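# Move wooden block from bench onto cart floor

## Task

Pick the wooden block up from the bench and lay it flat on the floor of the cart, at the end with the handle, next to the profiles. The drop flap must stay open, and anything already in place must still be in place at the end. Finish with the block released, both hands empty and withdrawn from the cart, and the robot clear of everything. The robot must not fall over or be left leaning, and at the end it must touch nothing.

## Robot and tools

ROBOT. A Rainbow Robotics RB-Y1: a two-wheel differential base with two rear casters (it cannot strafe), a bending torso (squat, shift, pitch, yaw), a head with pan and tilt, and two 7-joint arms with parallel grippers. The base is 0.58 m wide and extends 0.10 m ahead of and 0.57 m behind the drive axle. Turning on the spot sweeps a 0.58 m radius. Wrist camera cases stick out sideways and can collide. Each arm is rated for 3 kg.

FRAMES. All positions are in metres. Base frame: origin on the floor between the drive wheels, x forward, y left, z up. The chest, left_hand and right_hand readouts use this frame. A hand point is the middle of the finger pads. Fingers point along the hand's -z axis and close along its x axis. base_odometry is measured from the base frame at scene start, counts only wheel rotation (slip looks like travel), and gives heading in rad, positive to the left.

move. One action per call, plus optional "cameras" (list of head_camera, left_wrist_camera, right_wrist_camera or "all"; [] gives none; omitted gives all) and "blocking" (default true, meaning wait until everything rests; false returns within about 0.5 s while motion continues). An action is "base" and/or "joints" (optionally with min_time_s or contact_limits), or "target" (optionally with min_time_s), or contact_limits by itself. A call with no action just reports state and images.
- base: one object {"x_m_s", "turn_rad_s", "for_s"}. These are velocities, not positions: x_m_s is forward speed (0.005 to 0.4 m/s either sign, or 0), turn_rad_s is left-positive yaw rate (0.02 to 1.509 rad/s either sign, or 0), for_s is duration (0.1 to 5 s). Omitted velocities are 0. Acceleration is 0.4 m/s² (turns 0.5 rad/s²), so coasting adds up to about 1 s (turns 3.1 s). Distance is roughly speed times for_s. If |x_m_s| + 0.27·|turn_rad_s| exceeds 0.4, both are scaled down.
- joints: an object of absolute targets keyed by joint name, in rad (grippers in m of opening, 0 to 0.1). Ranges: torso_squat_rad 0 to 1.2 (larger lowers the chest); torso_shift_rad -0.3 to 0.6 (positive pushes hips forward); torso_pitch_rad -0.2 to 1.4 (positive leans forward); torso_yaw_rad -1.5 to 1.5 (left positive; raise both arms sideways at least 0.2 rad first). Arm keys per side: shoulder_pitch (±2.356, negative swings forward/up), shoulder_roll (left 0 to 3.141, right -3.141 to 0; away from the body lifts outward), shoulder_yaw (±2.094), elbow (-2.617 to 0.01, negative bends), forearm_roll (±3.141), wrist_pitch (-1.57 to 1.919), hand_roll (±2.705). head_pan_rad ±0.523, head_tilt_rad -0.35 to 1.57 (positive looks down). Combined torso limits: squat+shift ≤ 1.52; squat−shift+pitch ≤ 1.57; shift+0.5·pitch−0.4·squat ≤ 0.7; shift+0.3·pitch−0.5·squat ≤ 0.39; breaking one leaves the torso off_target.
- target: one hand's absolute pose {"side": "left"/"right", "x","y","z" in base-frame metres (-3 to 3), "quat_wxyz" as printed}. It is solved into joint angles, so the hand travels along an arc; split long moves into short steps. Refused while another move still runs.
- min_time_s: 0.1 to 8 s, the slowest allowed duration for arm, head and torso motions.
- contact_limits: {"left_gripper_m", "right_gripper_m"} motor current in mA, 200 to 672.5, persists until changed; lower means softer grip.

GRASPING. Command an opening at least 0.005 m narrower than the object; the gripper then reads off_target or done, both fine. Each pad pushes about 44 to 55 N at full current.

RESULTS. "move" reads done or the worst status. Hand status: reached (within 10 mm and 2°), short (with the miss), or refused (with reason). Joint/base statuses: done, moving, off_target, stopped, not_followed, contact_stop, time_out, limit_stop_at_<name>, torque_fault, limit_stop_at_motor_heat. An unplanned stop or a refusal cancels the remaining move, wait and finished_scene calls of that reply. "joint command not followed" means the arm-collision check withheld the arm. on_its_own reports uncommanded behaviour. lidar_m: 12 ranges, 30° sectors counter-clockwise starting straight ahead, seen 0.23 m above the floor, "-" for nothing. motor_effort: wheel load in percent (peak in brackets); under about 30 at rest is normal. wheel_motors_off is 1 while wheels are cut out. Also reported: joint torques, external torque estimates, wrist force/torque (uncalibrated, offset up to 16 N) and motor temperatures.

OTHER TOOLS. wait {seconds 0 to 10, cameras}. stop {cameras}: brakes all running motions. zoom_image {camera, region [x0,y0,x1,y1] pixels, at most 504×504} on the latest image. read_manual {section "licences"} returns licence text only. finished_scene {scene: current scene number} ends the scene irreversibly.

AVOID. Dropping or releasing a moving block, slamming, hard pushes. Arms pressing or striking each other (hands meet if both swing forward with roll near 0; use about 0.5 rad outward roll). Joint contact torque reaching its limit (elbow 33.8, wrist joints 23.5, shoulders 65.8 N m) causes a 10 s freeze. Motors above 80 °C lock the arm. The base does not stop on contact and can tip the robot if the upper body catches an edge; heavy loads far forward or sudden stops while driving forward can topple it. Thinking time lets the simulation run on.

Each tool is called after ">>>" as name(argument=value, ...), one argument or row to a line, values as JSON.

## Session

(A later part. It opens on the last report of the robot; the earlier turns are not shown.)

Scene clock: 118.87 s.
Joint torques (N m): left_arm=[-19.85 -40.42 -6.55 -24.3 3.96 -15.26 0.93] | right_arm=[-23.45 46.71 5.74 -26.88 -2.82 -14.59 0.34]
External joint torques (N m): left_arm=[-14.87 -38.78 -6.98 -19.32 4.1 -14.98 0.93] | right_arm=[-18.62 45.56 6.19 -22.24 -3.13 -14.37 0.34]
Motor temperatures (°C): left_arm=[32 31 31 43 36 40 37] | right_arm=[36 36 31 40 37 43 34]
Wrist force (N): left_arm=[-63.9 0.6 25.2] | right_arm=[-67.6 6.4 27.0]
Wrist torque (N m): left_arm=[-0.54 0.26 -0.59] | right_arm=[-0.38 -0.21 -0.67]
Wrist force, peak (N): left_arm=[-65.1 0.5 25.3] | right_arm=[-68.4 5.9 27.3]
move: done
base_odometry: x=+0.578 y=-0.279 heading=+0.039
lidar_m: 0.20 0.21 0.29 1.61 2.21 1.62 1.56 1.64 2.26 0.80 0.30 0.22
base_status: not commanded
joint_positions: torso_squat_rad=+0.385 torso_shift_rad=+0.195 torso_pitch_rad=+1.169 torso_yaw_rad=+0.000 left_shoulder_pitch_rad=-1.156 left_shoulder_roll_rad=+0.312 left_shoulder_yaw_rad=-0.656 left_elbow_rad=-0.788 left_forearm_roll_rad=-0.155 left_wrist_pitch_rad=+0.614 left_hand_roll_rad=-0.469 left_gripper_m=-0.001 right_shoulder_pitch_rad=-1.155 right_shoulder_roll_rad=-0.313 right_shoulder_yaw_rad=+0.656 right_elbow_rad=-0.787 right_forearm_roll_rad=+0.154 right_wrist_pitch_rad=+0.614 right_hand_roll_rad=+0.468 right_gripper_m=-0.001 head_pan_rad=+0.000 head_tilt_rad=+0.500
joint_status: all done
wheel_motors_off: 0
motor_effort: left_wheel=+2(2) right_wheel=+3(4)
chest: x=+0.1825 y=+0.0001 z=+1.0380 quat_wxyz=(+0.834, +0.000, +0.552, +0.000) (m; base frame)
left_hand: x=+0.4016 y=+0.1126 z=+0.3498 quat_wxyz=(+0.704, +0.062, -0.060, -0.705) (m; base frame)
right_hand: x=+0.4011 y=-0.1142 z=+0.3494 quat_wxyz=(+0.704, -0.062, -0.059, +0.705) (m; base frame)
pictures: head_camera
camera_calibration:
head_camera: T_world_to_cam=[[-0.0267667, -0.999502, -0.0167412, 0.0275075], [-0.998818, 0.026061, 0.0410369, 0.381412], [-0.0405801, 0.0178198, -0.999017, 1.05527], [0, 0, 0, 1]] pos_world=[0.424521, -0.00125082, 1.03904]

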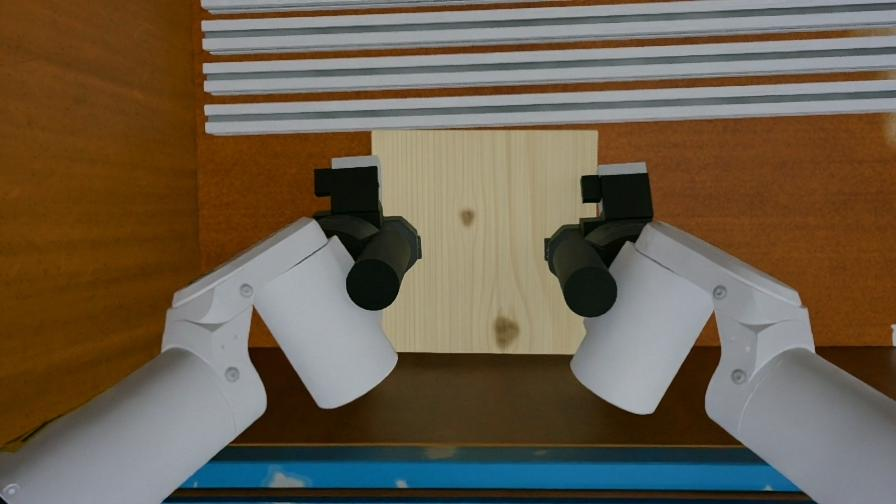

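>>> move(
  joints={"left_shoulder_pitch_rad":-1.12,"left_shoulder_roll_rad":0.375,"left_shoulder_yaw_rad":-0.653,"left_elbow_rad":-0.845,"left_forearm_roll_rad":-0.096,"left_wrist_pitch_rad":0.584,"left_hand_roll_rad":-0.511,"right_shoulder_pitch_rad":-1.12,"right_shoulder_roll_rad":-0.375,"right_shoulder_yaw_rad":0.653,"right_elbow_rad":-0.845,"right_forearm_roll_rad":0.096,"right_wrist_pitch_rad":0.584,"right_hand_roll_rad":0.511},
  min_time_s=2,
  cameras=["head_camera","left_wrist_camera","right_wrist_camera"],
)

>>> zoom_image(
  camera="head_camera",
  region=[340, 90, 640, 390],
)

Scene clock: 123.53 s.
Joint torques (N m): left_arm=[-3.39 -0.64 2.6 -5.37 0.19 -0.9 -0.3] | right_arm=[-2.61 -1.53 -2.71 -5.33 -0.09 -0.44 0.24]
External joint torques (N m): left_arm=[0.96 -0.31 1.92 -0.46 0.31 -0.57 -0.31] | right_arm=[1.62 -1.43 -2.01 -0.74 -0.37 -0.17 0.24]
Motor temperatures (°C): left_arm=[32 31 31 42 36 39 37] | right_arm=[36 36 31 40 37 44 34]
Wrist force (N): left_arm=[0.9 -0.5 -7.4] | right_arm=[-0.2 2.5 -5.2]
Wrist torque (N m): left_arm=[-0.16 0.18 0.09] | right_arm=[-0.18 0.10 -0.08]
Wrist force, peak (N): left_arm=[-65.2 0.3 27.8] | right_arm=[-69.1 6.0 26.8]
move: done
base_odometry: x=+0.578 y=-0.279 heading=+0.039
lidar_m: 0.20 0.22 0.31 1.62 2.22 1.62 1.56 1.64 2.26 0.81 0.30 0.22
base_status: not commanded
joint_positions: torso_squat_rad=+0.385 torso_shift_rad=+0.196 torso_pitch_rad=+1.171 torso_yaw_rad=+0.000 left_shoulder_pitch_rad=-1.120 left_shoulder_roll_rad=+0.375 left_shoulder_yaw_rad=-0.653 left_elbow_rad=-0.845 left_forearm_roll_rad=-0.096 left_wrist_pitch_rad=+0.584 left_hand_roll_rad=-0.511 left_gripper_m=+0.000 right_shoulder_pitch_rad=-1.120 right_shoulder_roll_rad=-0.375 right_shoulder_yaw_rad=+0.653 right_elbow_rad=-0.845 right_forearm_roll_rad=+0.096 right_wrist_pitch_rad=+0.584 right_hand_roll_rad=+0.511 right_gripper_m=+0.000 head_pan_rad=+0.000 head_tilt_rad=+0.500
joint_status: all done
wheel_motors_off: 0
motor_effort: left_wheel=+1(2) right_wheel=+4(7)
chest: x=+0.1833 y=+0.0001 z=+1.0374 quat_wxyz=(+0.834, +0.000, +0.552, +0.000) (m; base frame)
left_hand: x=+0.4015 y=+0.1336 z=+0.3485 quat_wxyz=(+0.704, +0.056, -0.066, -0.705) (m; base frame)
right_hand: x=+0.4015 y=-0.1334 z=+0.3485 quat_wxyz=(+0.704, -0.056, -0.066, +0.705) (m; base frame)
pictures: head_camera, left_wrist_camera, right_wrist_camera
camera_calibration:
head_camera: T_world_to_cam=[[-0.0267931, -0.999503, -0.0165874, 0.0273626], [-0.998734, 0.0260582, 0.0430355, 0.380151], [-0.0425819, 0.0177194, -0.998936, 1.05497], [0, 0, 0, 1]] pos_world=[0.425326, -0.00125058, 1.03794]
left_wrist_camera: T_world_to_cam=[[0.0255457, -0.999619, 0.0104905, 0.119106], [-0.953704, -0.021224, 0.299997, 0.310299], [-0.29966, -0.0176684, -0.953883, 0.5276], [0, 0, 0, 1]] pos_world=[0.450992, 0.134968, 0.40893]
right_wrist_camera: T_world_to_cam=[[0.0356433, -0.998732, -0.0355455, -0.136374], [-0.935509, -0.0458548, 0.350314, 0.274471], [-0.3515, 0.0207668, -0.935958, 0.542355], [0, 0, 0, 1]] pos_world=[0.452269, -0.134878, 0.406622]

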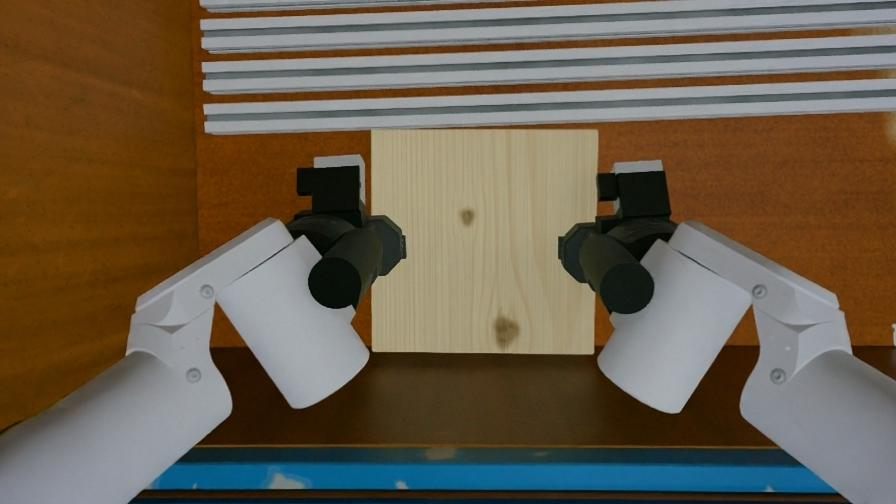

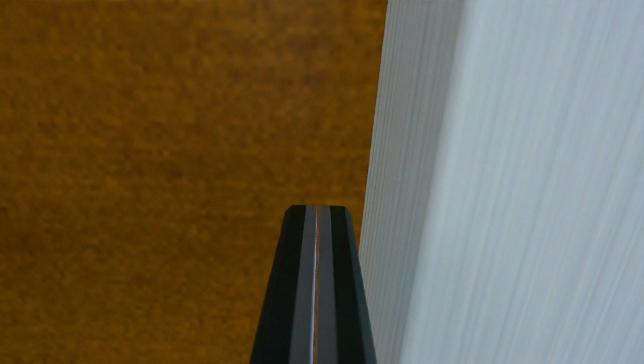

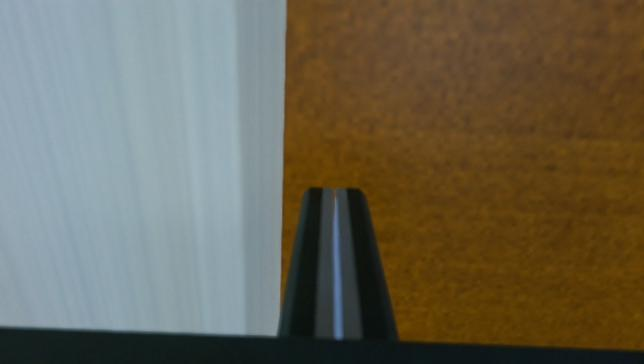

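Scaled by 1.680 from the camera's 896x504 image, which has a finer 1280x720 frame.

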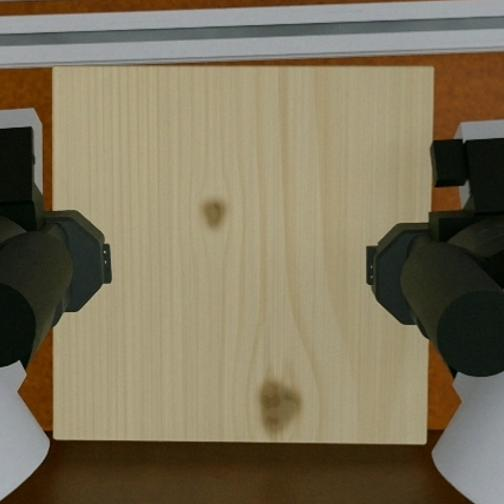

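>>> move(
  joints={"torso_pitch_rad":1.01,"torso_shift_rad":0.175,"torso_squat_rad":0.3,"left_shoulder_pitch_rad":-1.01,"left_shoulder_roll_rad":0.382,"left_shoulder_yaw_rad":-0.675,"left_elbow_rad":-0.958,"left_forearm_roll_rad":0.03,"left_wrist_pitch_rad":0.692,"left_hand_roll_rad":-0.601,"right_shoulder_pitch_rad":-1.01,"right_shoulder_roll_rad":-0.382,"right_shoulder_yaw_rad":0.675,"right_elbow_rad":-0.958,"right_forearm_roll_rad":-0.03,"right_wrist_pitch_rad":0.692,"right_hand_roll_rad":0.601},
  min_time_s=2,
  cameras=["head_camera"],
)

>>> move(
  joints={"torso_pitch_rad":0.64,"torso_shift_rad":0.125,"torso_squat_rad":0.1,"left_shoulder_pitch_rad":-0.865,"left_shoulder_roll_rad":0.436,"left_shoulder_yaw_rad":-0.67,"left_elbow_rad":-1.243,"left_forearm_roll_rad":0.33,"left_wrist_pitch_rad":1.055,"left_hand_roll_rad":-0.788,"right_shoulder_pitch_rad":-0.865,"right_shoulder_roll_rad":-0.436,"right_shoulder_yaw_rad":0.67,"right_elbow_rad":-1.243,"right_forearm_roll_rad":-0.33,"right_wrist_pitch_rad":1.055,"right_hand_roll_rad":0.788},
  min_time_s=2,
  cameras=[],
)

>>> move(
  joints={"torso_pitch_rad":0.4,"torso_shift_rad":0.1,"torso_squat_rad":0,"left_shoulder_pitch_rad":-0.914,"left_shoulder_roll_rad":0.394,"left_shoulder_yaw_rad":-0.634,"left_elbow_rad":-1.217,"left_forearm_roll_rad":0.443,"left_wrist_pitch_rad":1.265,"left_hand_roll_rad":-0.842},
  min_time_s=1,
  cameras=[],
)

>>> move(
  joints={"left_shoulder_pitch_rad":0.049,"left_shoulder_roll_rad":0.3,"left_shoulder_yaw_rad":0.041,"left_elbow_rad":-1.4,"left_forearm_roll_rad":0.01,"left_wrist_pitch_rad":-0.019,"left_hand_roll_rad":0.045,"head_tilt_rad":0.7},
  cameras=["head_camera"],
)

Scene clock: 133.50 s.
Joint torques (N m): left_arm=[-4.87 0.04 1.1 -6.15 0.07 -0.33 -0.36] | right_arm=[-4.09 -2.3 -0.17 -6.19 -0.12 0.03 0.34]
External joint torques (N m): left_arm=[1.06 -0.32 -0.22 -0.47 0.19 0.03 -0.36] | right_arm=[1.67 -1.48 1.12 -0.89 -0.43 0.33 0.34]
Motor temperatures (°C): left_arm=[32 30 31 41 35 37 37] | right_arm=[35 34 31 38 36 41 34]
Wrist force (N): left_arm=[1.0 -0.3 -6.9] | right_arm=[-0.3 2.3 -5.2]
Wrist torque (N m): left_arm=[-0.15 0.23 0.05] | right_arm=[-0.20 0.11 -0.09]
Wrist force, peak (N): left_arm=[1.1 -1.0 -8.4] | right_arm=[-0.2 2.8 -5.4]
move: done
base_odometry: x=+0.578 y=-0.279 heading=+0.039
lidar_m: 0.20 0.22 0.30 1.60 2.20 1.62 1.56 1.64 2.26 0.81 0.31 0.21
base_status: not commanded
joint_positions: torso_squat_rad=+0.300 torso_shift_rad=+0.175 torso_pitch_rad=+1.010 torso_yaw_rad=+0.000 left_shoulder_pitch_rad=-1.010 left_shoulder_roll_rad=+0.382 left_shoulder_yaw_rad=-0.675 left_elbow_rad=-0.958 left_forearm_roll_rad=+0.030 left_wrist_pitch_rad=+0.692 left_hand_roll_rad=-0.601 left_gripper_m=+0.000 right_shoulder_pitch_rad=-1.010 right_shoulder_roll_rad=-0.382 right_shoulder_yaw_rad=+0.675 right_elbow_rad=-0.958 right_forearm_roll_rad=-0.030 right_wrist_pitch_rad=+0.692 right_hand_roll_rad=+0.601 right_gripper_m=+0.000 head_pan_rad=+0.000 head_tilt_rad=+0.500
joint_status: all done
wheel_motors_off: 0
motor_effort: left_wheel=-1(1) right_wheel=+3(5)
chest: x=+0.1505 y=+0.0001 z=+1.1036 quat_wxyz=(+0.875, +0.000, +0.484, +0.000) (m; base frame)
left_hand: x=+0.3999 y=+0.1310 z=+0.4464 quat_wxyz=(+0.705, +0.053, -0.066, -0.704) (m; base frame)
right_hand: x=+0.3999 y=-0.1308 z=+0.4465 quat_wxyz=(+0.705, -0.053, -0.066, +0.704) (m; base frame)
pictures: head_camera
camera_calibration:
head_camera: T_world_to_cam=[[-0.0237953, -0.999503, -0.0206605, 0.031626], [-0.99275, 0.0260599, -0.117338, 0.520562], [0.117819, 0.0177186, -0.992877, 1.08897], [0, 0, 0, 1]] pos_world=[0.38924, -0.00125057, 1.14295]

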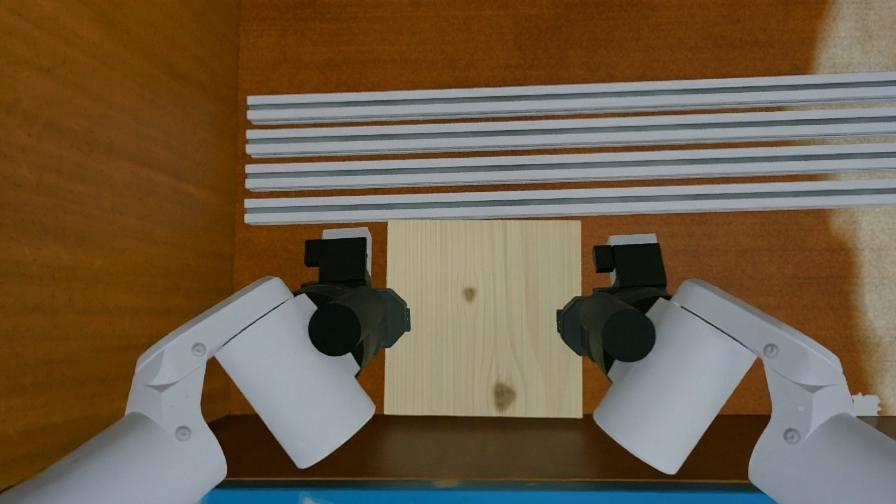

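Scene clock: 135.80 s.
Joint torques (N m): left_arm=[-10.14 2.12 5.89 -7.58 0.03 -0.39 -0.3] | right_arm=[-10.11 -4.26 -5.35 -7.66 0.09 -0.16 0.08]
External joint torques (N m): left_arm=[1.54 -0.42 1.96 -0.3 0.16 0.03 -0.3] | right_arm=[1.3 -1.22 -1.61 -0.85 -0.27 0.19 0.08]
Motor temperatures (°C): left_arm=[32 30 31 41 35 37 37] | right_arm=[35 34 31 37 36 41 34]
Wrist force (N): left_arm=[0.8 -0.2 -7.7] | right_arm=[-0.6 2.0 -5.1]
Wrist torque (N m): left_arm=[-0.20 0.22 0.06] | right_arm=[-0.15 0.05 -0.08]
Wrist force, peak (N): left_arm=[2.0 -0.6 -8.2] | right_arm=[-0.7 2.8 -5.7]
move: done
base_odometry: x=+0.578 y=-0.279 heading=+0.039
lidar_m: 0.21 0.21 0.31 1.60 2.22 1.61 1.56 1.65 2.26 0.80 0.30 0.21
base_status: not commanded
joint_positions: torso_squat_rad=+0.100 torso_shift_rad=+0.125 torso_pitch_rad=+0.640 torso_yaw_rad=+0.000 left_shoulder_pitch_rad=-0.865 left_shoulder_roll_rad=+0.436 left_shoulder_yaw_rad=-0.670 left_elbow_rad=-1.243 left_forearm_roll_rad=+0.330 left_wrist_pitch_rad=+1.055 left_hand_roll_rad=-0.788 left_gripper_m=+0.000 right_shoulder_pitch_rad=-0.865 right_shoulder_roll_rad=-0.436 right_shoulder_yaw_rad=+0.670 right_elbow_rad=-1.243 right_forearm_roll_rad=-0.330 right_wrist_pitch_rad=+1.055 right_hand_roll_rad=+0.788 right_gripper_m=+0.000 head_pan_rad=+0.000 head_tilt_rad=+0.500
joint_status: all done
wheel_motors_off: 0
motor_effort: left_wheel=-1(3) right_wheel=+0(3)
chest: x=+0.0436 y=+0.0001 z=+1.2198 quat_wxyz=(+0.949, +0.000, +0.315, +0.000) (m; base frame)
left_hand: x=+0.3982 y=+0.1267 z=+0.6820 quat_wxyz=(+0.699, +0.050, -0.070, -0.709) (m; base frame)
right_hand: x=+0.3981 y=-0.1265 z=+0.6820 quat_wxyz=(+0.699, -0.050, -0.070, +0.710) (m; base frame)
pictures: none
No camera images: "cameras" was empty.

Scene clock: 137.40 s.
Joint torques (N m): left_arm=[-15.74 1.88 7.6 -6.32 -0.07 -0.46 -0.29] | right_arm=[-15.73 -5.22 -6.21 -7.58 0.3 -0.46 0.2]
External joint torques (N m): left_arm=[1.25 -1.59 2.27 1.1 0.15 0 -0.29] | right_arm=[0.42 -0.86 -0.91 -0.6 -0.34 0.19 0.2]
Motor temperatures (°C): left_arm=[32 30 31 41 35 36 37] | right_arm=[35 34 31 37 36 41 34]
Wrist force (N): left_arm=[0.8 -0.5 -7.6] | right_arm=[-0.9 3.5 -4.3]
Wrist torque (N m): left_arm=[-0.16 0.22 0.06] | right_arm=[-0.25 0.00 -0.10]
Wrist force, peak (N): left_arm=[1.4 -0.1 -8.2] | right_arm=[-0.6 3.5 -5.3]
move: done
base_odometry: x=+0.578 y=-0.279 heading=+0.039
lidar_m: 0.20 0.22 0.31 1.60 2.21 1.62 1.55 1.64 2.27 0.81 0.30 0.22
base_status: not commanded
joint_positions: torso_squat_rad=+0.000 torso_shift_rad=+0.100 torso_pitch_rad=+0.400 torso_yaw_rad=+0.000 left_shoulder_pitch_rad=-0.914 left_shoulder_roll_rad=+0.394 left_shoulder_yaw_rad=-0.634 left_elbow_rad=-1.217 left_forearm_roll_rad=+0.443 left_wrist_pitch_rad=+1.265 left_hand_roll_rad=-0.842 left_gripper_m=+0.000 right_shoulder_pitch_rad=-0.865 right_shoulder_roll_rad=-0.436 right_shoulder_yaw_rad=+0.670 right_elbow_rad=-1.243 right_forearm_roll_rad=-0.330 right_wrist_pitch_rad=+1.055 right_hand_roll_rad=+0.788 right_gripper_m=+0.000 head_pan_rad=+0.000 head_tilt_rad=+0.500
joint_status: all done
wheel_motors_off: 0
motor_effort: left_wheel=+0(3) right_wheel=+0(3)
chest: x=-0.0377 y=+0.0001 z=+1.2620 quat_wxyz=(+0.980, +0.000, +0.199, +0.000) (m; base frame)
left_hand: x=+0.4062 y=+0.1188 z=+0.8266 quat_wxyz=(+0.703, +0.076, -0.076, -0.703) (m; base frame)
right_hand: x=+0.4345 y=-0.1265 z=+0.8239 quat_wxyz=(+0.686, -0.134, -0.153, +0.698) (m; base frame)
pictures: none
No camera images: "cameras" was empty.

Scene clock: 139.40 s.
Joint torques (N m): left_arm=[-0.34 5.57 5.27 -6.53 0.17 -1.59 0.24] | right_arm=[-16.48 -4.42 -6.29 -7.47 0.4 -0.61 0.13]
External joint torques (N m): left_arm=[0.61 -0.75 1.72 1.18 0.12 0.04 0.28] | right_arm=[-0.33 -0.05 -0.99 -0.49 -0.24 0.05 0.13]
Motor temperatures (°C): left_arm=[32 30 31 40 35 36 37] | right_arm=[35 34 31 37 36 41 34]
Wrist force (N): left_arm=[-4.8 0.3 -5.1] | right_arm=[-0.5 3.7 -4.8]
Wrist torque (N m): left_arm=[-0.23 -0.17 0.16] | right_arm=[-0.26 0.03 -0.10]
Wrist force, peak (N): left_arm=[62.6 -130.4 -22.9] | right_arm=[-1.1 4.3 -5.1]
move: done
base_odometry: x=+0.578 y=-0.279 heading=+0.039
lidar_m: 0.20 0.22 0.30 1.61 2.21 1.63 1.56 1.64 2.26 3.87 0.31 0.21
base_status: not commanded
joint_positions: torso_squat_rad=+0.000 torso_shift_rad=+0.100 torso_pitch_rad=+0.400 torso_yaw_rad=+0.000 left_shoulder_pitch_rad=+0.049 left_shoulder_roll_rad=+0.300 left_shoulder_yaw_rad=+0.041 left_elbow_rad=-1.400 left_forearm_roll_rad=+0.010 left_wrist_pitch_rad=-0.019 left_hand_roll_rad=+0.045 left_gripper_m=+0.000 right_shoulder_pitch_rad=-0.865 right_shoulder_roll_rad=-0.436 right_shoulder_yaw_rad=+0.670 right_elbow_rad=-1.243 right_forearm_roll_rad=-0.330 right_wrist_pitch_rad=+1.055 right_hand_roll_rad=+0.788 right_gripper_m=+0.000 head_pan_rad=+0.000 head_tilt_rad=+0.700
joint_status: all done
wheel_motors_off: 0
motor_effort: left_wheel=+2(49) right_wheel=+0(42)
chest: x=-0.0376 y=+0.0001 z=+1.2620 quat_wxyz=(+0.980, +0.000, +0.199, +0.000) (m; base frame)
left_hand: x=+0.2917 y=+0.3617 z=+0.7925 quat_wxyz=(+0.875, +0.099, -0.467, -0.079) (m; base frame)
right_hand: x=+0.4345 y=-0.1267 z=+0.8238 quat_wxyz=(+0.686, -0.134, -0.153, +0.698) (m; base frame)
pictures: head_camera
camera_calibration:
head_camera: T_world_to_cam=[[-0.0135333, -0.999502, -0.0285211, 0.04094], [-0.863659, 0.0260587, -0.503402, 0.82764], [0.503895, 0.0178198, -0.863581, 1.15619], [0, 0, 0, 1]] pos_world=[0.132753, -0.00125083, 1.41627]

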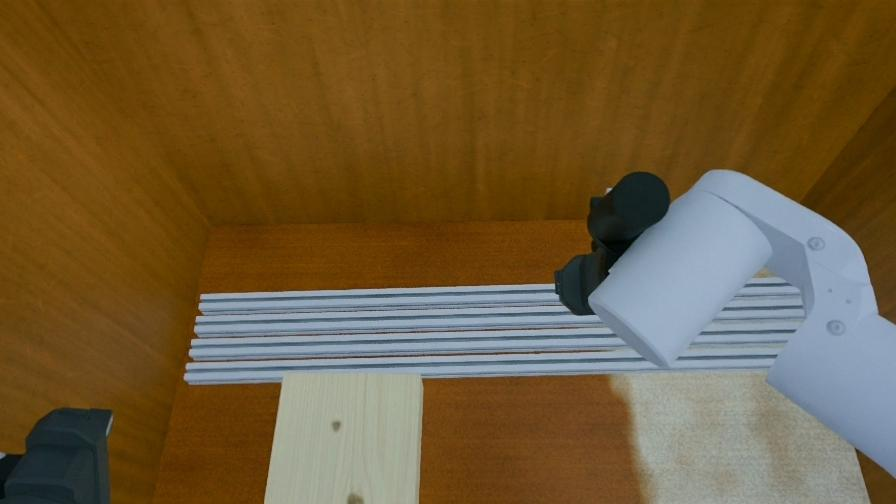

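>>> move(
  joints={"left_shoulder_pitch_rad":-0.914,"left_shoulder_roll_rad":0.394,"left_shoulder_yaw_rad":-0.634,"left_elbow_rad":-1.217,"left_forearm_roll_rad":0.443,"left_wrist_pitch_rad":1.265,"left_hand_roll_rad":-0.842,"right_shoulder_pitch_rad":-0.814,"right_shoulder_roll_rad":-0.568,"right_shoulder_yaw_rad":0.56,"right_elbow_rad":-1.31,"right_forearm_roll_rad":-0.542,"right_wrist_pitch_rad":1.219,"right_hand_roll_rad":0.962},
  min_time_s=3,
  cameras=["head_camera"],
)

>>> move(
  target={"side":"left","x":0.4,"y":0.015,"z":0.82,"quat_wxyz":[0.7046,0.06,-0.06,-0.7046]},
  cameras=["head_camera"],
)

Scene clock: 152.80 s.
Joint torques (N m): left_arm=[-16.33 3.01 5.08 -6.23 -0.11 -0.44 -0.19] | right_arm=[-14.3 -8.91 -7.23 -7.71 0 -0.18 0.23]
External joint torques (N m): left_arm=[0.66 -0.46 -0.25 1.18 0.11 0.02 -0.19] | right_arm=[1.2 -1.63 -1.31 -1.2 -0.43 0.27 0.23]
Motor temperatures (°C): left_arm=[32 29 31 39 35 35 37] | right_arm=[35 33 31 35 36 39 34]
Wrist force (N): left_arm=[0.5 1.0 -7.4] | right_arm=[-0.5 3.1 -5.2]
Wrist torque (N m): left_arm=[-0.31 0.16 0.05] | right_arm=[-0.26 0.04 -0.08]
Wrist force, peak (N): left_arm=[-0.6 0.7 -8.5] | right_arm=[-0.3 3.7 -5.4]
move: done
base_odometry: x=+0.578 y=-0.279 heading=+0.039
lidar_m: 0.20 0.20 0.30 1.61 2.21 1.63 1.56 1.66 2.26 3.85 0.28 0.21
base_status: not commanded
joint_positions: torso_squat_rad=+0.000 torso_shift_rad=+0.100 torso_pitch_rad=+0.400 torso_yaw_rad=+0.000 left_shoulder_pitch_rad=-0.914 left_shoulder_roll_rad=+0.394 left_shoulder_yaw_rad=-0.634 left_elbow_rad=-1.217 left_forearm_roll_rad=+0.443 left_wrist_pitch_rad=+1.265 left_hand_roll_rad=-0.842 left_gripper_m=+0.000 right_shoulder_pitch_rad=-0.814 right_shoulder_roll_rad=-0.567 right_shoulder_yaw_rad=+0.560 right_elbow_rad=-1.310 right_forearm_roll_rad=-0.542 right_wrist_pitch_rad=+1.219 right_hand_roll_rad=+0.962 right_gripper_m=+0.000 head_pan_rad=+0.000 head_tilt_rad=+0.700
joint_status: all done
wheel_motors_off: 0
motor_effort: left_wheel=+2(3) right_wheel=-2(3)
chest: x=-0.0376 y=+0.0001 z=+1.2620 quat_wxyz=(+0.980, +0.000, +0.199, +0.000) (m; base frame)
left_hand: x=+0.4062 y=+0.1187 z=+0.8266 quat_wxyz=(+0.703, +0.076, -0.076, -0.703) (m; base frame)
right_hand: x=+0.4082 y=-0.1993 z=+0.8293 quat_wxyz=(+0.703, -0.080, -0.080, +0.702) (m; base frame)
pictures: head_camera
camera_calibration:
head_camera: T_world_to_cam=[[-0.0135333, -0.999502, -0.0285211, 0.04094], [-0.863659, 0.0260587, -0.503402, 0.82764], [0.503895, 0.0178198, -0.863581, 1.15619], [0, 0, 0, 1]] pos_world=[0.132753, -0.00125083, 1.41627]

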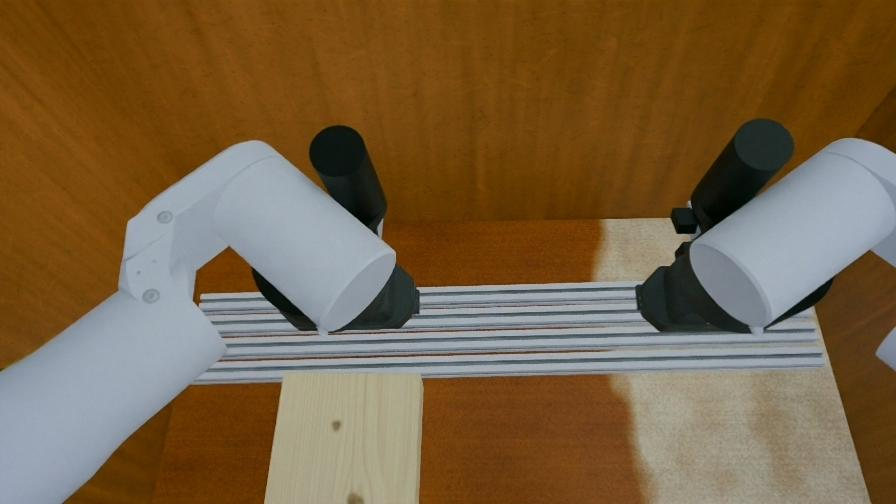

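Scene clock: 153.83 s.
Joint torques (N m): left_arm=[-16.53 -0.2 3.71 -6.34 -0.3 -0.58 0.14] | right_arm=[-15.03 -8.62 -7.25 -7.14 0.17 -0.28 0.2]
External joint torques (N m): left_arm=[2.11 -0.07 0.12 1.08 -0.12 -0.2 0.14] | right_arm=[0.46 -1.33 -1.33 -0.62 -0.27 0.17 0.2]
Motor temperatures (°C): left_arm=[32 29 31 39 35 35 37] | right_arm=[35 33 31 35 36 39 34]
Wrist force (N): left_arm=[-0.3 1.4 -7.7] | right_arm=[-0.5 2.1 -4.8]
Wrist torque (N m): left_arm=[-0.37 0.06 0.03] | right_arm=[-0.11 0.06 -0.12]
Wrist force, peak (N): left_arm=[0.3 0.0 -8.5] | right_arm=[-0.8 2.9 -5.5]
move: done
base_odometry: x=+0.578 y=-0.279 heading=+0.039
lidar_m: 0.20 0.22 0.30 1.62 2.22 1.63 1.56 1.64 2.25 3.85 0.31 0.21
base_status: not commanded
joint_positions: torso_squat_rad=+0.000 torso_shift_rad=+0.100 torso_pitch_rad=+0.400 torso_yaw_rad=+0.000 left_shoulder_pitch_rad=-1.115 left_shoulder_roll_rad=+0.113 left_shoulder_yaw_rad=-0.683 left_elbow_rad=-0.854 left_forearm_roll_rad=+0.398 left_wrist_pitch_rad=+1.223 left_hand_roll_rad=-0.763 left_gripper_m=+0.000 right_shoulder_pitch_rad=-0.814 right_shoulder_roll_rad=-0.568 right_shoulder_yaw_rad=+0.560 right_elbow_rad=-1.310 right_forearm_roll_rad=-0.542 right_wrist_pitch_rad=+1.219 right_hand_roll_rad=+0.962 right_gripper_m=+0.000 head_pan_rad=+0.000 head_tilt_rad=+0.700
joint_status: all done
wheel_motors_off: 0
motor_effort: left_wheel=+0(2) right_wheel=+0(2)
chest: x=-0.0376 y=+0.0001 z=+1.2620 quat_wxyz=(+0.980, +0.000, +0.199, +0.000) (m; base frame)
left_hand: x=+0.4000 y=+0.0148 z=+0.8203 quat_wxyz=(+0.704, +0.060, -0.061, -0.705) (m; base frame)
left_hand_status: reached (checked arc, planned for 0.7 s): 0 mm and 0.1 deg off.
right_hand: x=+0.4081 y=-0.1994 z=+0.8293 quat_wxyz=(+0.703, -0.080, -0.080, +0.702) (m; base frame)
pictures: head_camera
camera_calibration:
head_camera: T_world_to_cam=[[-0.0135369, -0.999501, -0.0285231, 0.0409433], [-0.863659, 0.0260628, -0.503402, 0.82764], [0.503895, 0.0178197, -0.863581, 1.15619], [0, 0, 0, 1]] pos_world=[0.132753, -0.00125082, 1.41627]

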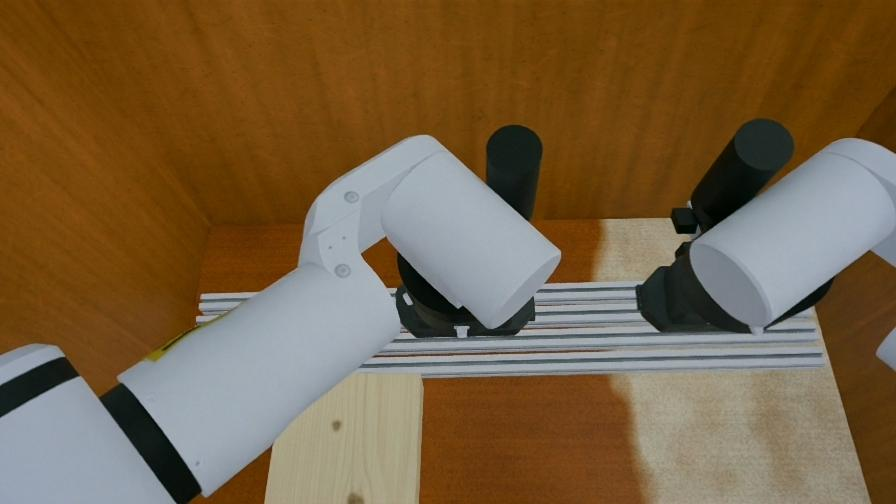

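>>> move(
  joints={"torso_pitch_rad":0.64,"torso_shift_rad":0.125,"torso_squat_rad":0.1,"left_shoulder_pitch_rad":-1.09,"left_shoulder_roll_rad":0.11,"left_shoulder_yaw_rad":-0.722,"left_elbow_rad":-0.837,"left_forearm_roll_rad":0.237,"left_wrist_pitch_rad":1.034,"left_hand_roll_rad":-0.676,"right_shoulder_pitch_rad":-0.785,"right_shoulder_roll_rad":-0.565,"right_shoulder_yaw_rad":0.6,"right_elbow_rad":-1.293,"right_forearm_roll_rad":-0.381,"right_wrist_pitch_rad":1.03,"right_hand_roll_rad":0.875},
  min_time_s=2,
  cameras=[],
)

>>> move(
  target={"side":"left","x":0.4,"y":0.015,"z":0.66,"quat_wxyz":[0.7046,0.06,-0.06,-0.7046]},
  cameras=["head_camera","left_wrist_camera"],
)

Scene clock: 158.90 s.
Joint torques (N m): left_arm=[-12.44 -4.26 1.66 -6.26 -0.5 -0.97 0.31] | right_arm=[-9.14 -4.14 -3.31 -5.99 0.69 -0.48 -0.27]
External joint torques (N m): left_arm=[1.81 -1.39 -0.55 0.97 -0.38 -0.64 0.31] | right_arm=[1.09 2.03 1.11 0.27 0.29 -0.16 -0.27]
Motor temperatures (°C): left_arm=[31 29 31 39 35 34 37] | right_arm=[35 32 31 35 36 39 34]
Wrist force (N): left_arm=[0.3 0.8 -7.0] | right_arm=[0.3 2.4 -5.5]
Wrist torque (N m): left_arm=[-0.31 0.12 0.08] | right_arm=[-0.18 0.14 -0.07]
Wrist force, peak (N): left_arm=[0.2 0.7 -8.4] | right_arm=[-0.1 3.1 -5.6]
move: done
base_odometry: x=+0.578 y=-0.279 heading=+0.039
lidar_m: 0.20 0.22 0.31 1.61 2.22 1.62 1.56 1.65 2.25 3.86 0.30 0.21
base_status: not commanded
joint_positions: torso_squat_rad=+0.100 torso_shift_rad=+0.125 torso_pitch_rad=+0.640 torso_yaw_rad=+0.000 left_shoulder_pitch_rad=-1.090 left_shoulder_roll_rad=+0.110 left_shoulder_yaw_rad=-0.722 left_elbow_rad=-0.837 left_forearm_roll_rad=+0.237 left_wrist_pitch_rad=+1.034 left_hand_roll_rad=-0.676 left_gripper_m=+0.000 right_shoulder_pitch_rad=-0.785 right_shoulder_roll_rad=-0.565 right_shoulder_yaw_rad=+0.600 right_elbow_rad=-1.293 right_forearm_roll_rad=-0.381 right_wrist_pitch_rad=+1.030 right_hand_roll_rad=+0.875 right_gripper_m=+0.000 head_pan_rad=+0.000 head_tilt_rad=+0.700
joint_status: all done
wheel_motors_off: 0
motor_effort: left_wheel=+1(2) right_wheel=+0(2)
chest: x=+0.0436 y=+0.0001 z=+1.2198 quat_wxyz=(+0.949, +0.000, +0.315, +0.000) (m; base frame)
left_hand: x=+0.3962 y=+0.0125 z=+0.6749 quat_wxyz=(+0.703, +0.042, -0.053, -0.708) (m; base frame)
right_hand: x=+0.3986 y=-0.2048 z=+0.6810 quat_wxyz=(+0.703, -0.068, -0.052, +0.706) (m; base frame)
pictures: none
No camera images: "cameras" was empty.

Scene clock: 159.63 s.
Joint torques (N m): left_arm=[-13.38 -3.93 1.7 -6.22 -0.39 -0.54 0.13] | right_arm=[-9.43 -4.65 -3.57 -6.32 0.54 -0.27 -0.29]
External joint torques (N m): left_arm=[0.92 -0.88 -0.15 0.53 -0.21 -0.2 0.13] | right_arm=[0.8 1.51 0.85 -0.05 0.14 0.04 -0.29]
Motor temperatures (°C): left_arm=[31 29 31 39 35 34 37] | right_arm=[35 32 31 35 36 39 34]
Wrist force (N): left_arm=[0.9 0.5 -7.6] | right_arm=[-0.4 2.4 -5.2]
Wrist torque (N m): left_arm=[-0.25 0.26 0.07] | right_arm=[-0.20 0.06 -0.05]
Wrist force, peak (N): left_arm=[-0.3 0.2 -8.4] | right_arm=[-0.5 2.3 -5.8]
move: done
base_odometry: x=+0.578 y=-0.279 heading=+0.039
lidar_m: 0.19 0.21 0.30 1.62 2.23 1.62 1.56 1.65 2.26 3.86 0.29 0.21
base_status: not commanded
joint_positions: torso_squat_rad=+0.100 torso_shift_rad=+0.125 torso_pitch_rad=+0.640 torso_yaw_rad=+0.000 left_shoulder_pitch_rad=-1.117 left_shoulder_roll_rad=+0.073 left_shoulder_yaw_rad=-0.737 left_elbow_rad=-0.705 left_forearm_roll_rad=+0.196 left_wrist_pitch_rad=+0.932 left_hand_roll_rad=-0.641 left_gripper_m=+0.000 right_shoulder_pitch_rad=-0.785 right_shoulder_roll_rad=-0.565 right_shoulder_yaw_rad=+0.600 right_elbow_rad=-1.293 right_forearm_roll_rad=-0.381 right_wrist_pitch_rad=+1.030 right_hand_roll_rad=+0.875 right_gripper_m=+0.000 head_pan_rad=+0.000 head_tilt_rad=+0.700
joint_status: all done
wheel_motors_off: 0
motor_effort: left_wheel=+0(1) right_wheel=+0(2)
chest: x=+0.0436 y=+0.0001 z=+1.2198 quat_wxyz=(+0.949, +0.000, +0.315, +0.000) (m; base frame)
left_hand: x=+0.3997 y=+0.0152 z=+0.6605 quat_wxyz=(+0.704, +0.060, -0.061, -0.705) (m; base frame)
left_hand_status: reached (checked arc, planned for 0.4 s): 1 mm and 0.1 deg off.
right_hand: x=+0.3985 y=-0.2047 z=+0.6809 quat_wxyz=(+0.703, -0.068, -0.052, +0.706) (m; base frame)
pictures: head_camera, left_wrist_camera
camera_calibration:
head_camera: T_world_to_cam=[[-0.0199304, -0.999501, -0.024486, 0.0361952], [-0.958562, 0.0260639, -0.283688, 0.612738], [0.284185, 0.0178174, -0.958604, 1.20431], [0, 0, 0, 1]] pos_world=[0.245823, -0.00125081, 1.32917]
left_wrist_camera: T_world_to_cam=[[0.0275896, -0.999617, -0.0023038, 0.00503919], [-0.953269, -0.0270039, 0.300913, 0.211683], [-0.30086, -0.00610591, -0.953649, 0.822766], [0, 0, 0, 1]] pos_world=[0.449189, 0.0157772, 0.720943]

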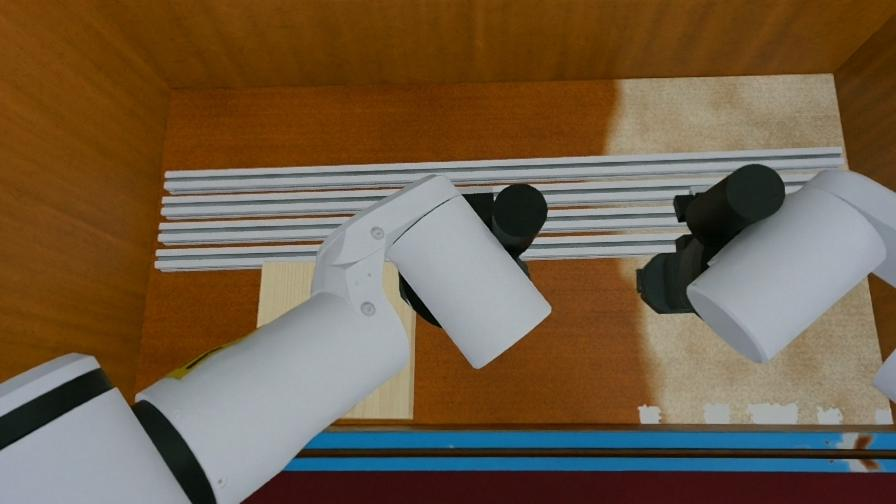

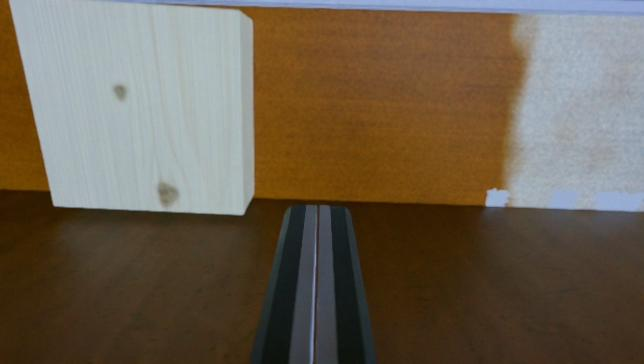

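>>> move(
  joints={"torso_pitch_rad":1.01,"torso_shift_rad":0.175,"torso_squat_rad":0.3,"left_shoulder_pitch_rad":-1.262,"left_shoulder_roll_rad":0.025,"left_shoulder_yaw_rad":-0.742,"left_elbow_rad":-0.45,"left_forearm_roll_rad":-0.1,"left_wrist_pitch_rad":0.58,"left_hand_roll_rad":-0.455,"right_shoulder_pitch_rad":-0.93,"right_shoulder_roll_rad":-0.511,"right_shoulder_yaw_rad":0.604,"right_elbow_rad":-1.011,"right_forearm_roll_rad":-0.082,"right_wrist_pitch_rad":0.667,"right_hand_roll_rad":0.689},
  min_time_s=2,
  cameras=["head_camera"],
)

>>> move(
  joints={"torso_pitch_rad":1.171,"torso_shift_rad":0.196,"torso_squat_rad":0.385,"right_shoulder_pitch_rad":-0.95,"right_shoulder_roll_rad":-0.511,"right_shoulder_yaw_rad":0.604,"right_elbow_rad":-1.2,"right_forearm_roll_rad":-0.082,"right_wrist_pitch_rad":0.667,"right_hand_roll_rad":0.689,"left_shoulder_pitch_rad":-1.3,"left_elbow_rad":-0.5,"left_wrist_pitch_rad":0.45},
  min_time_s=1.5,
  cameras=["head_camera","left_wrist_camera"],
)

Scene clock: 166.67 s.
Joint torques (N m): left_arm=[-9.26 -7.17 -0.52 -4.17 -0.4 -0.83 0.23] | right_arm=[-5.6 -2.05 -0.74 -4.03 0.53 -0.29 -0.18]
External joint torques (N m): left_arm=[-0.51 -0.82 -0.67 0.89 -0.3 -0.47 0.24] | right_arm=[-1.29 2.23 1.24 0.56 0.2 -0.07 -0.17]
Motor temperatures (°C): left_arm=[31 29 31 38 35 34 37] | right_arm=[35 32 31 34 36 38 34]
Wrist force (N): left_arm=[-0.1 0.9 -7.4] | right_arm=[0.1 2.4 -5.0]
Wrist torque (N m): left_arm=[-0.32 0.15 0.11] | right_arm=[-0.20 0.09 -0.08]
Wrist force, peak (N): left_arm=[0.1 1.1 -8.6] | right_arm=[-0.1 2.3 -6.0]
move: done
base_odometry: x=+0.578 y=-0.279 heading=+0.039
lidar_m: 0.20 0.21 0.31 1.61 2.22 1.63 1.55 1.63 2.26 3.86 0.30 0.21
base_status: not commanded
joint_positions: torso_squat_rad=+0.300 torso_shift_rad=+0.175 torso_pitch_rad=+1.010 torso_yaw_rad=+0.000 left_shoulder_pitch_rad=-1.262 left_shoulder_roll_rad=+0.025 left_shoulder_yaw_rad=-0.742 left_elbow_rad=-0.450 left_forearm_roll_rad=-0.100 left_wrist_pitch_rad=+0.580 left_hand_roll_rad=-0.455 left_gripper_m=+0.000 right_shoulder_pitch_rad=-0.930 right_shoulder_roll_rad=-0.511 right_shoulder_yaw_rad=+0.604 right_elbow_rad=-1.011 right_forearm_roll_rad=-0.082 right_wrist_pitch_rad=+0.667 right_hand_roll_rad=+0.689 right_gripper_m=+0.000 head_pan_rad=+0.000 head_tilt_rad=+0.700
joint_status: all done
wheel_motors_off: 0
motor_effort: left_wheel=+0(2) right_wheel=+0(3)
chest: x=+0.1505 y=+0.0001 z=+1.1036 quat_wxyz=(+0.875, +0.000, +0.484, +0.000) (m; base frame)
left_hand: x=+0.3854 y=+0.0021 z=+0.4447 quat_wxyz=(+0.684, +0.033, -0.075, -0.725) (m; base frame)
right_hand: x=+0.3996 y=-0.2179 z=+0.4448 quat_wxyz=(+0.706, -0.079, -0.040, +0.703) (m; base frame)
pictures: head_camera
camera_calibration:
head_camera: T_world_to_cam=[[-0.0274342, -0.999502, -0.0156216, 0.0268253], [-0.996276, 0.0260612, 0.0821868, 0.284082], [-0.0817388, 0.0178182, -0.996494, 1.15945], [0, 0, 0, 1]] pos_world=[0.378532, -0.00125082, 1.13245]

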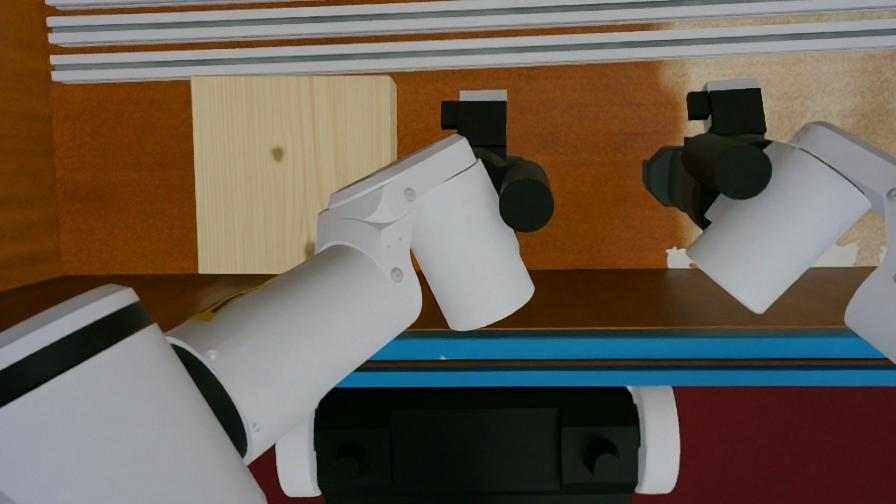

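Scene clock: 170.23 s.
Joint torques (N m): left_arm=[-5.91 -8.54 0.24 -5 0.01 -0.82 0.01] | right_arm=[-1.39 -1.95 -1.39 -5.37 0 -0.27 0.04]
External joint torques (N m): left_arm=[0.16 -0.16 0.63 0.14 -0.01 -0.24 0.02] | right_arm=[0.27 0.19 -0.33 -0.08 -0.21 0.05 0.04]
Motor temperatures (°C): left_arm=[31 29 31 38 34 34 37] | right_arm=[34 32 31 34 36 38 34]
Wrist force (N): left_arm=[0.1 1.7 -8.0] | right_arm=[-0.5 2.1 -5.0]
Wrist torque (N m): left_arm=[-0.37 0.20 0.08] | right_arm=[-0.20 0.02 -0.11]
Wrist force, peak (N): left_arm=[-1.4 2.3 -8.3] | right_arm=[-0.5 2.9 -5.5]
move: time_out
base_odometry: x=+0.578 y=-0.279 heading=+0.039
lidar_m: 0.20 0.21 0.29 1.60 2.23 1.61 1.56 1.64 2.28 3.88 0.31 0.21
base_status: not commanded
joint_positions: torso_squat_rad=+0.385 torso_shift_rad=+0.196 torso_pitch_rad=+1.171 torso_yaw_rad=+0.000 left_shoulder_pitch_rad=-1.291 left_shoulder_roll_rad=+0.025 left_shoulder_yaw_rad=-0.742 left_elbow_rad=-0.490 left_forearm_roll_rad=-0.100 left_wrist_pitch_rad=+0.468 left_hand_roll_rad=-0.455 left_gripper_m=+0.000 right_shoulder_pitch_rad=-0.944 right_shoulder_roll_rad=-0.511 right_shoulder_yaw_rad=+0.604 right_elbow_rad=-1.165 right_forearm_roll_rad=-0.082 right_wrist_pitch_rad=+0.667 right_hand_roll_rad=+0.689 right_gripper_m=+0.000 head_pan_rad=+0.000 head_tilt_rad=+0.700
joint_status: left_elbow_rad time_out (moved -0.040 of -0.050); left_wrist_pitch_rad time_out (moved -0.113 of -0.130); right_elbow_rad time_out (moved -0.154 of -0.189); the others done
wheel_motors_off: 0
on_its_own: left_elbow_rad is held at -0.490, not at your -0.500, since a time_out; left_wrist_pitch_rad is held at +0.468, not at your +0.450, since a time_out; right_elbow_rad is held at -1.165, not at your -1.200, since a time_out
motor_effort: left_wheel=-1(2) right_wheel=+0(2)
chest: x=+0.1834 y=+0.0001 z=+1.0373 quat_wxyz=(+0.833, +0.000, +0.553, +0.000) (m; base frame)
left_hand: x=+0.3472 y=-0.0441 z=+0.3637 quat_wxyz=(+0.683, -0.044, -0.104, -0.722) (m; base frame)
right_hand: x=+0.3709 y=-0.1577 z=+0.3718 quat_wxyz=(+0.701, -0.013, -0.065, +0.710) (m; base frame)
pictures: head_camera, left_wrist_camera
joint command not followed: on one or more control steps a check withheld the commanded joint targets of the left arm, and it was not sent them on those steps.
cause: the commanded joint targets, or the way to them, would bring a part of the robot too close to another arm (this arm's palm and the right arm's palm, along the way the arms are being sent, or toward where that arm still pushes).
joint command not followed: on one or more control steps a check withheld the commanded joint targets of the right arm, and it was not sent them on those steps.
cause: the commanded joint targets, or the way to them, would bring a part of the robot too close to another arm (this arm's palm and the left arm's palm, along the way the arms are being sent, or toward where that arm still pushes).
camera_calibration:
head_camera: T_world_to_cam=[[-0.0295823, -0.999502, -0.0110228, 0.0223158], [-0.970217, 0.0260596, 0.240833, 0.152957], [-0.240426, 0.0178189, -0.970504, 1.09825], [0, 0, 0, 1]] pos_world=[0.413109, -0.00125083, 1.02926]
left_wrist_camera: T_world_to_cam=[[-0.0359291, -0.979293, 0.199235, -0.103759], [-0.921459, 0.109629, 0.372685, 0.218263], [-0.38681, -0.170197, -0.906317, 0.528889], [0, 0, 0, 1]] pos_world=[0.401972, -0.035523, 0.418671]

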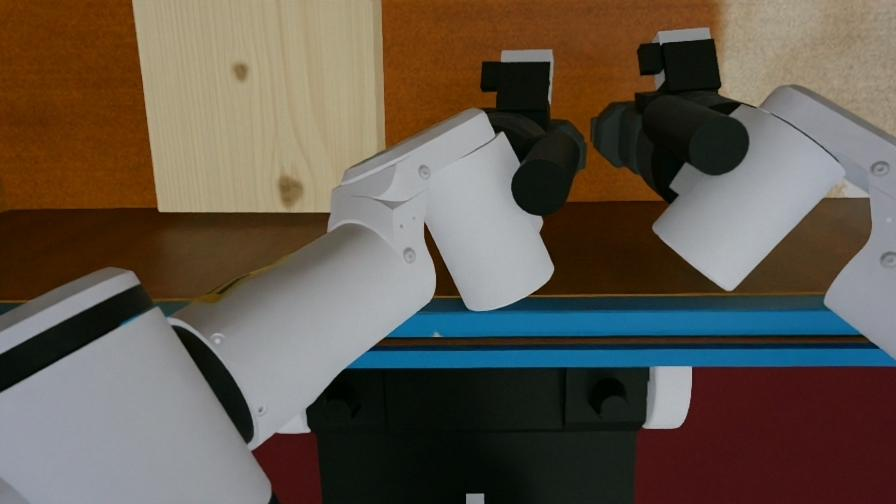

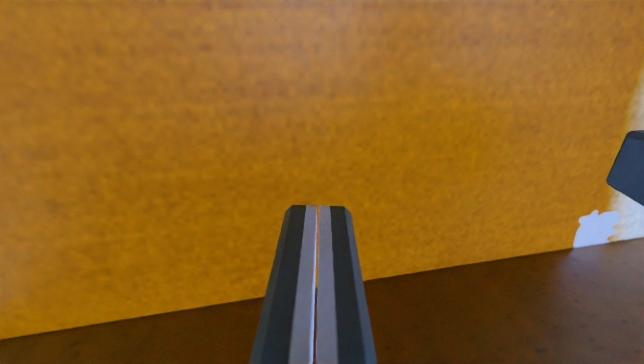

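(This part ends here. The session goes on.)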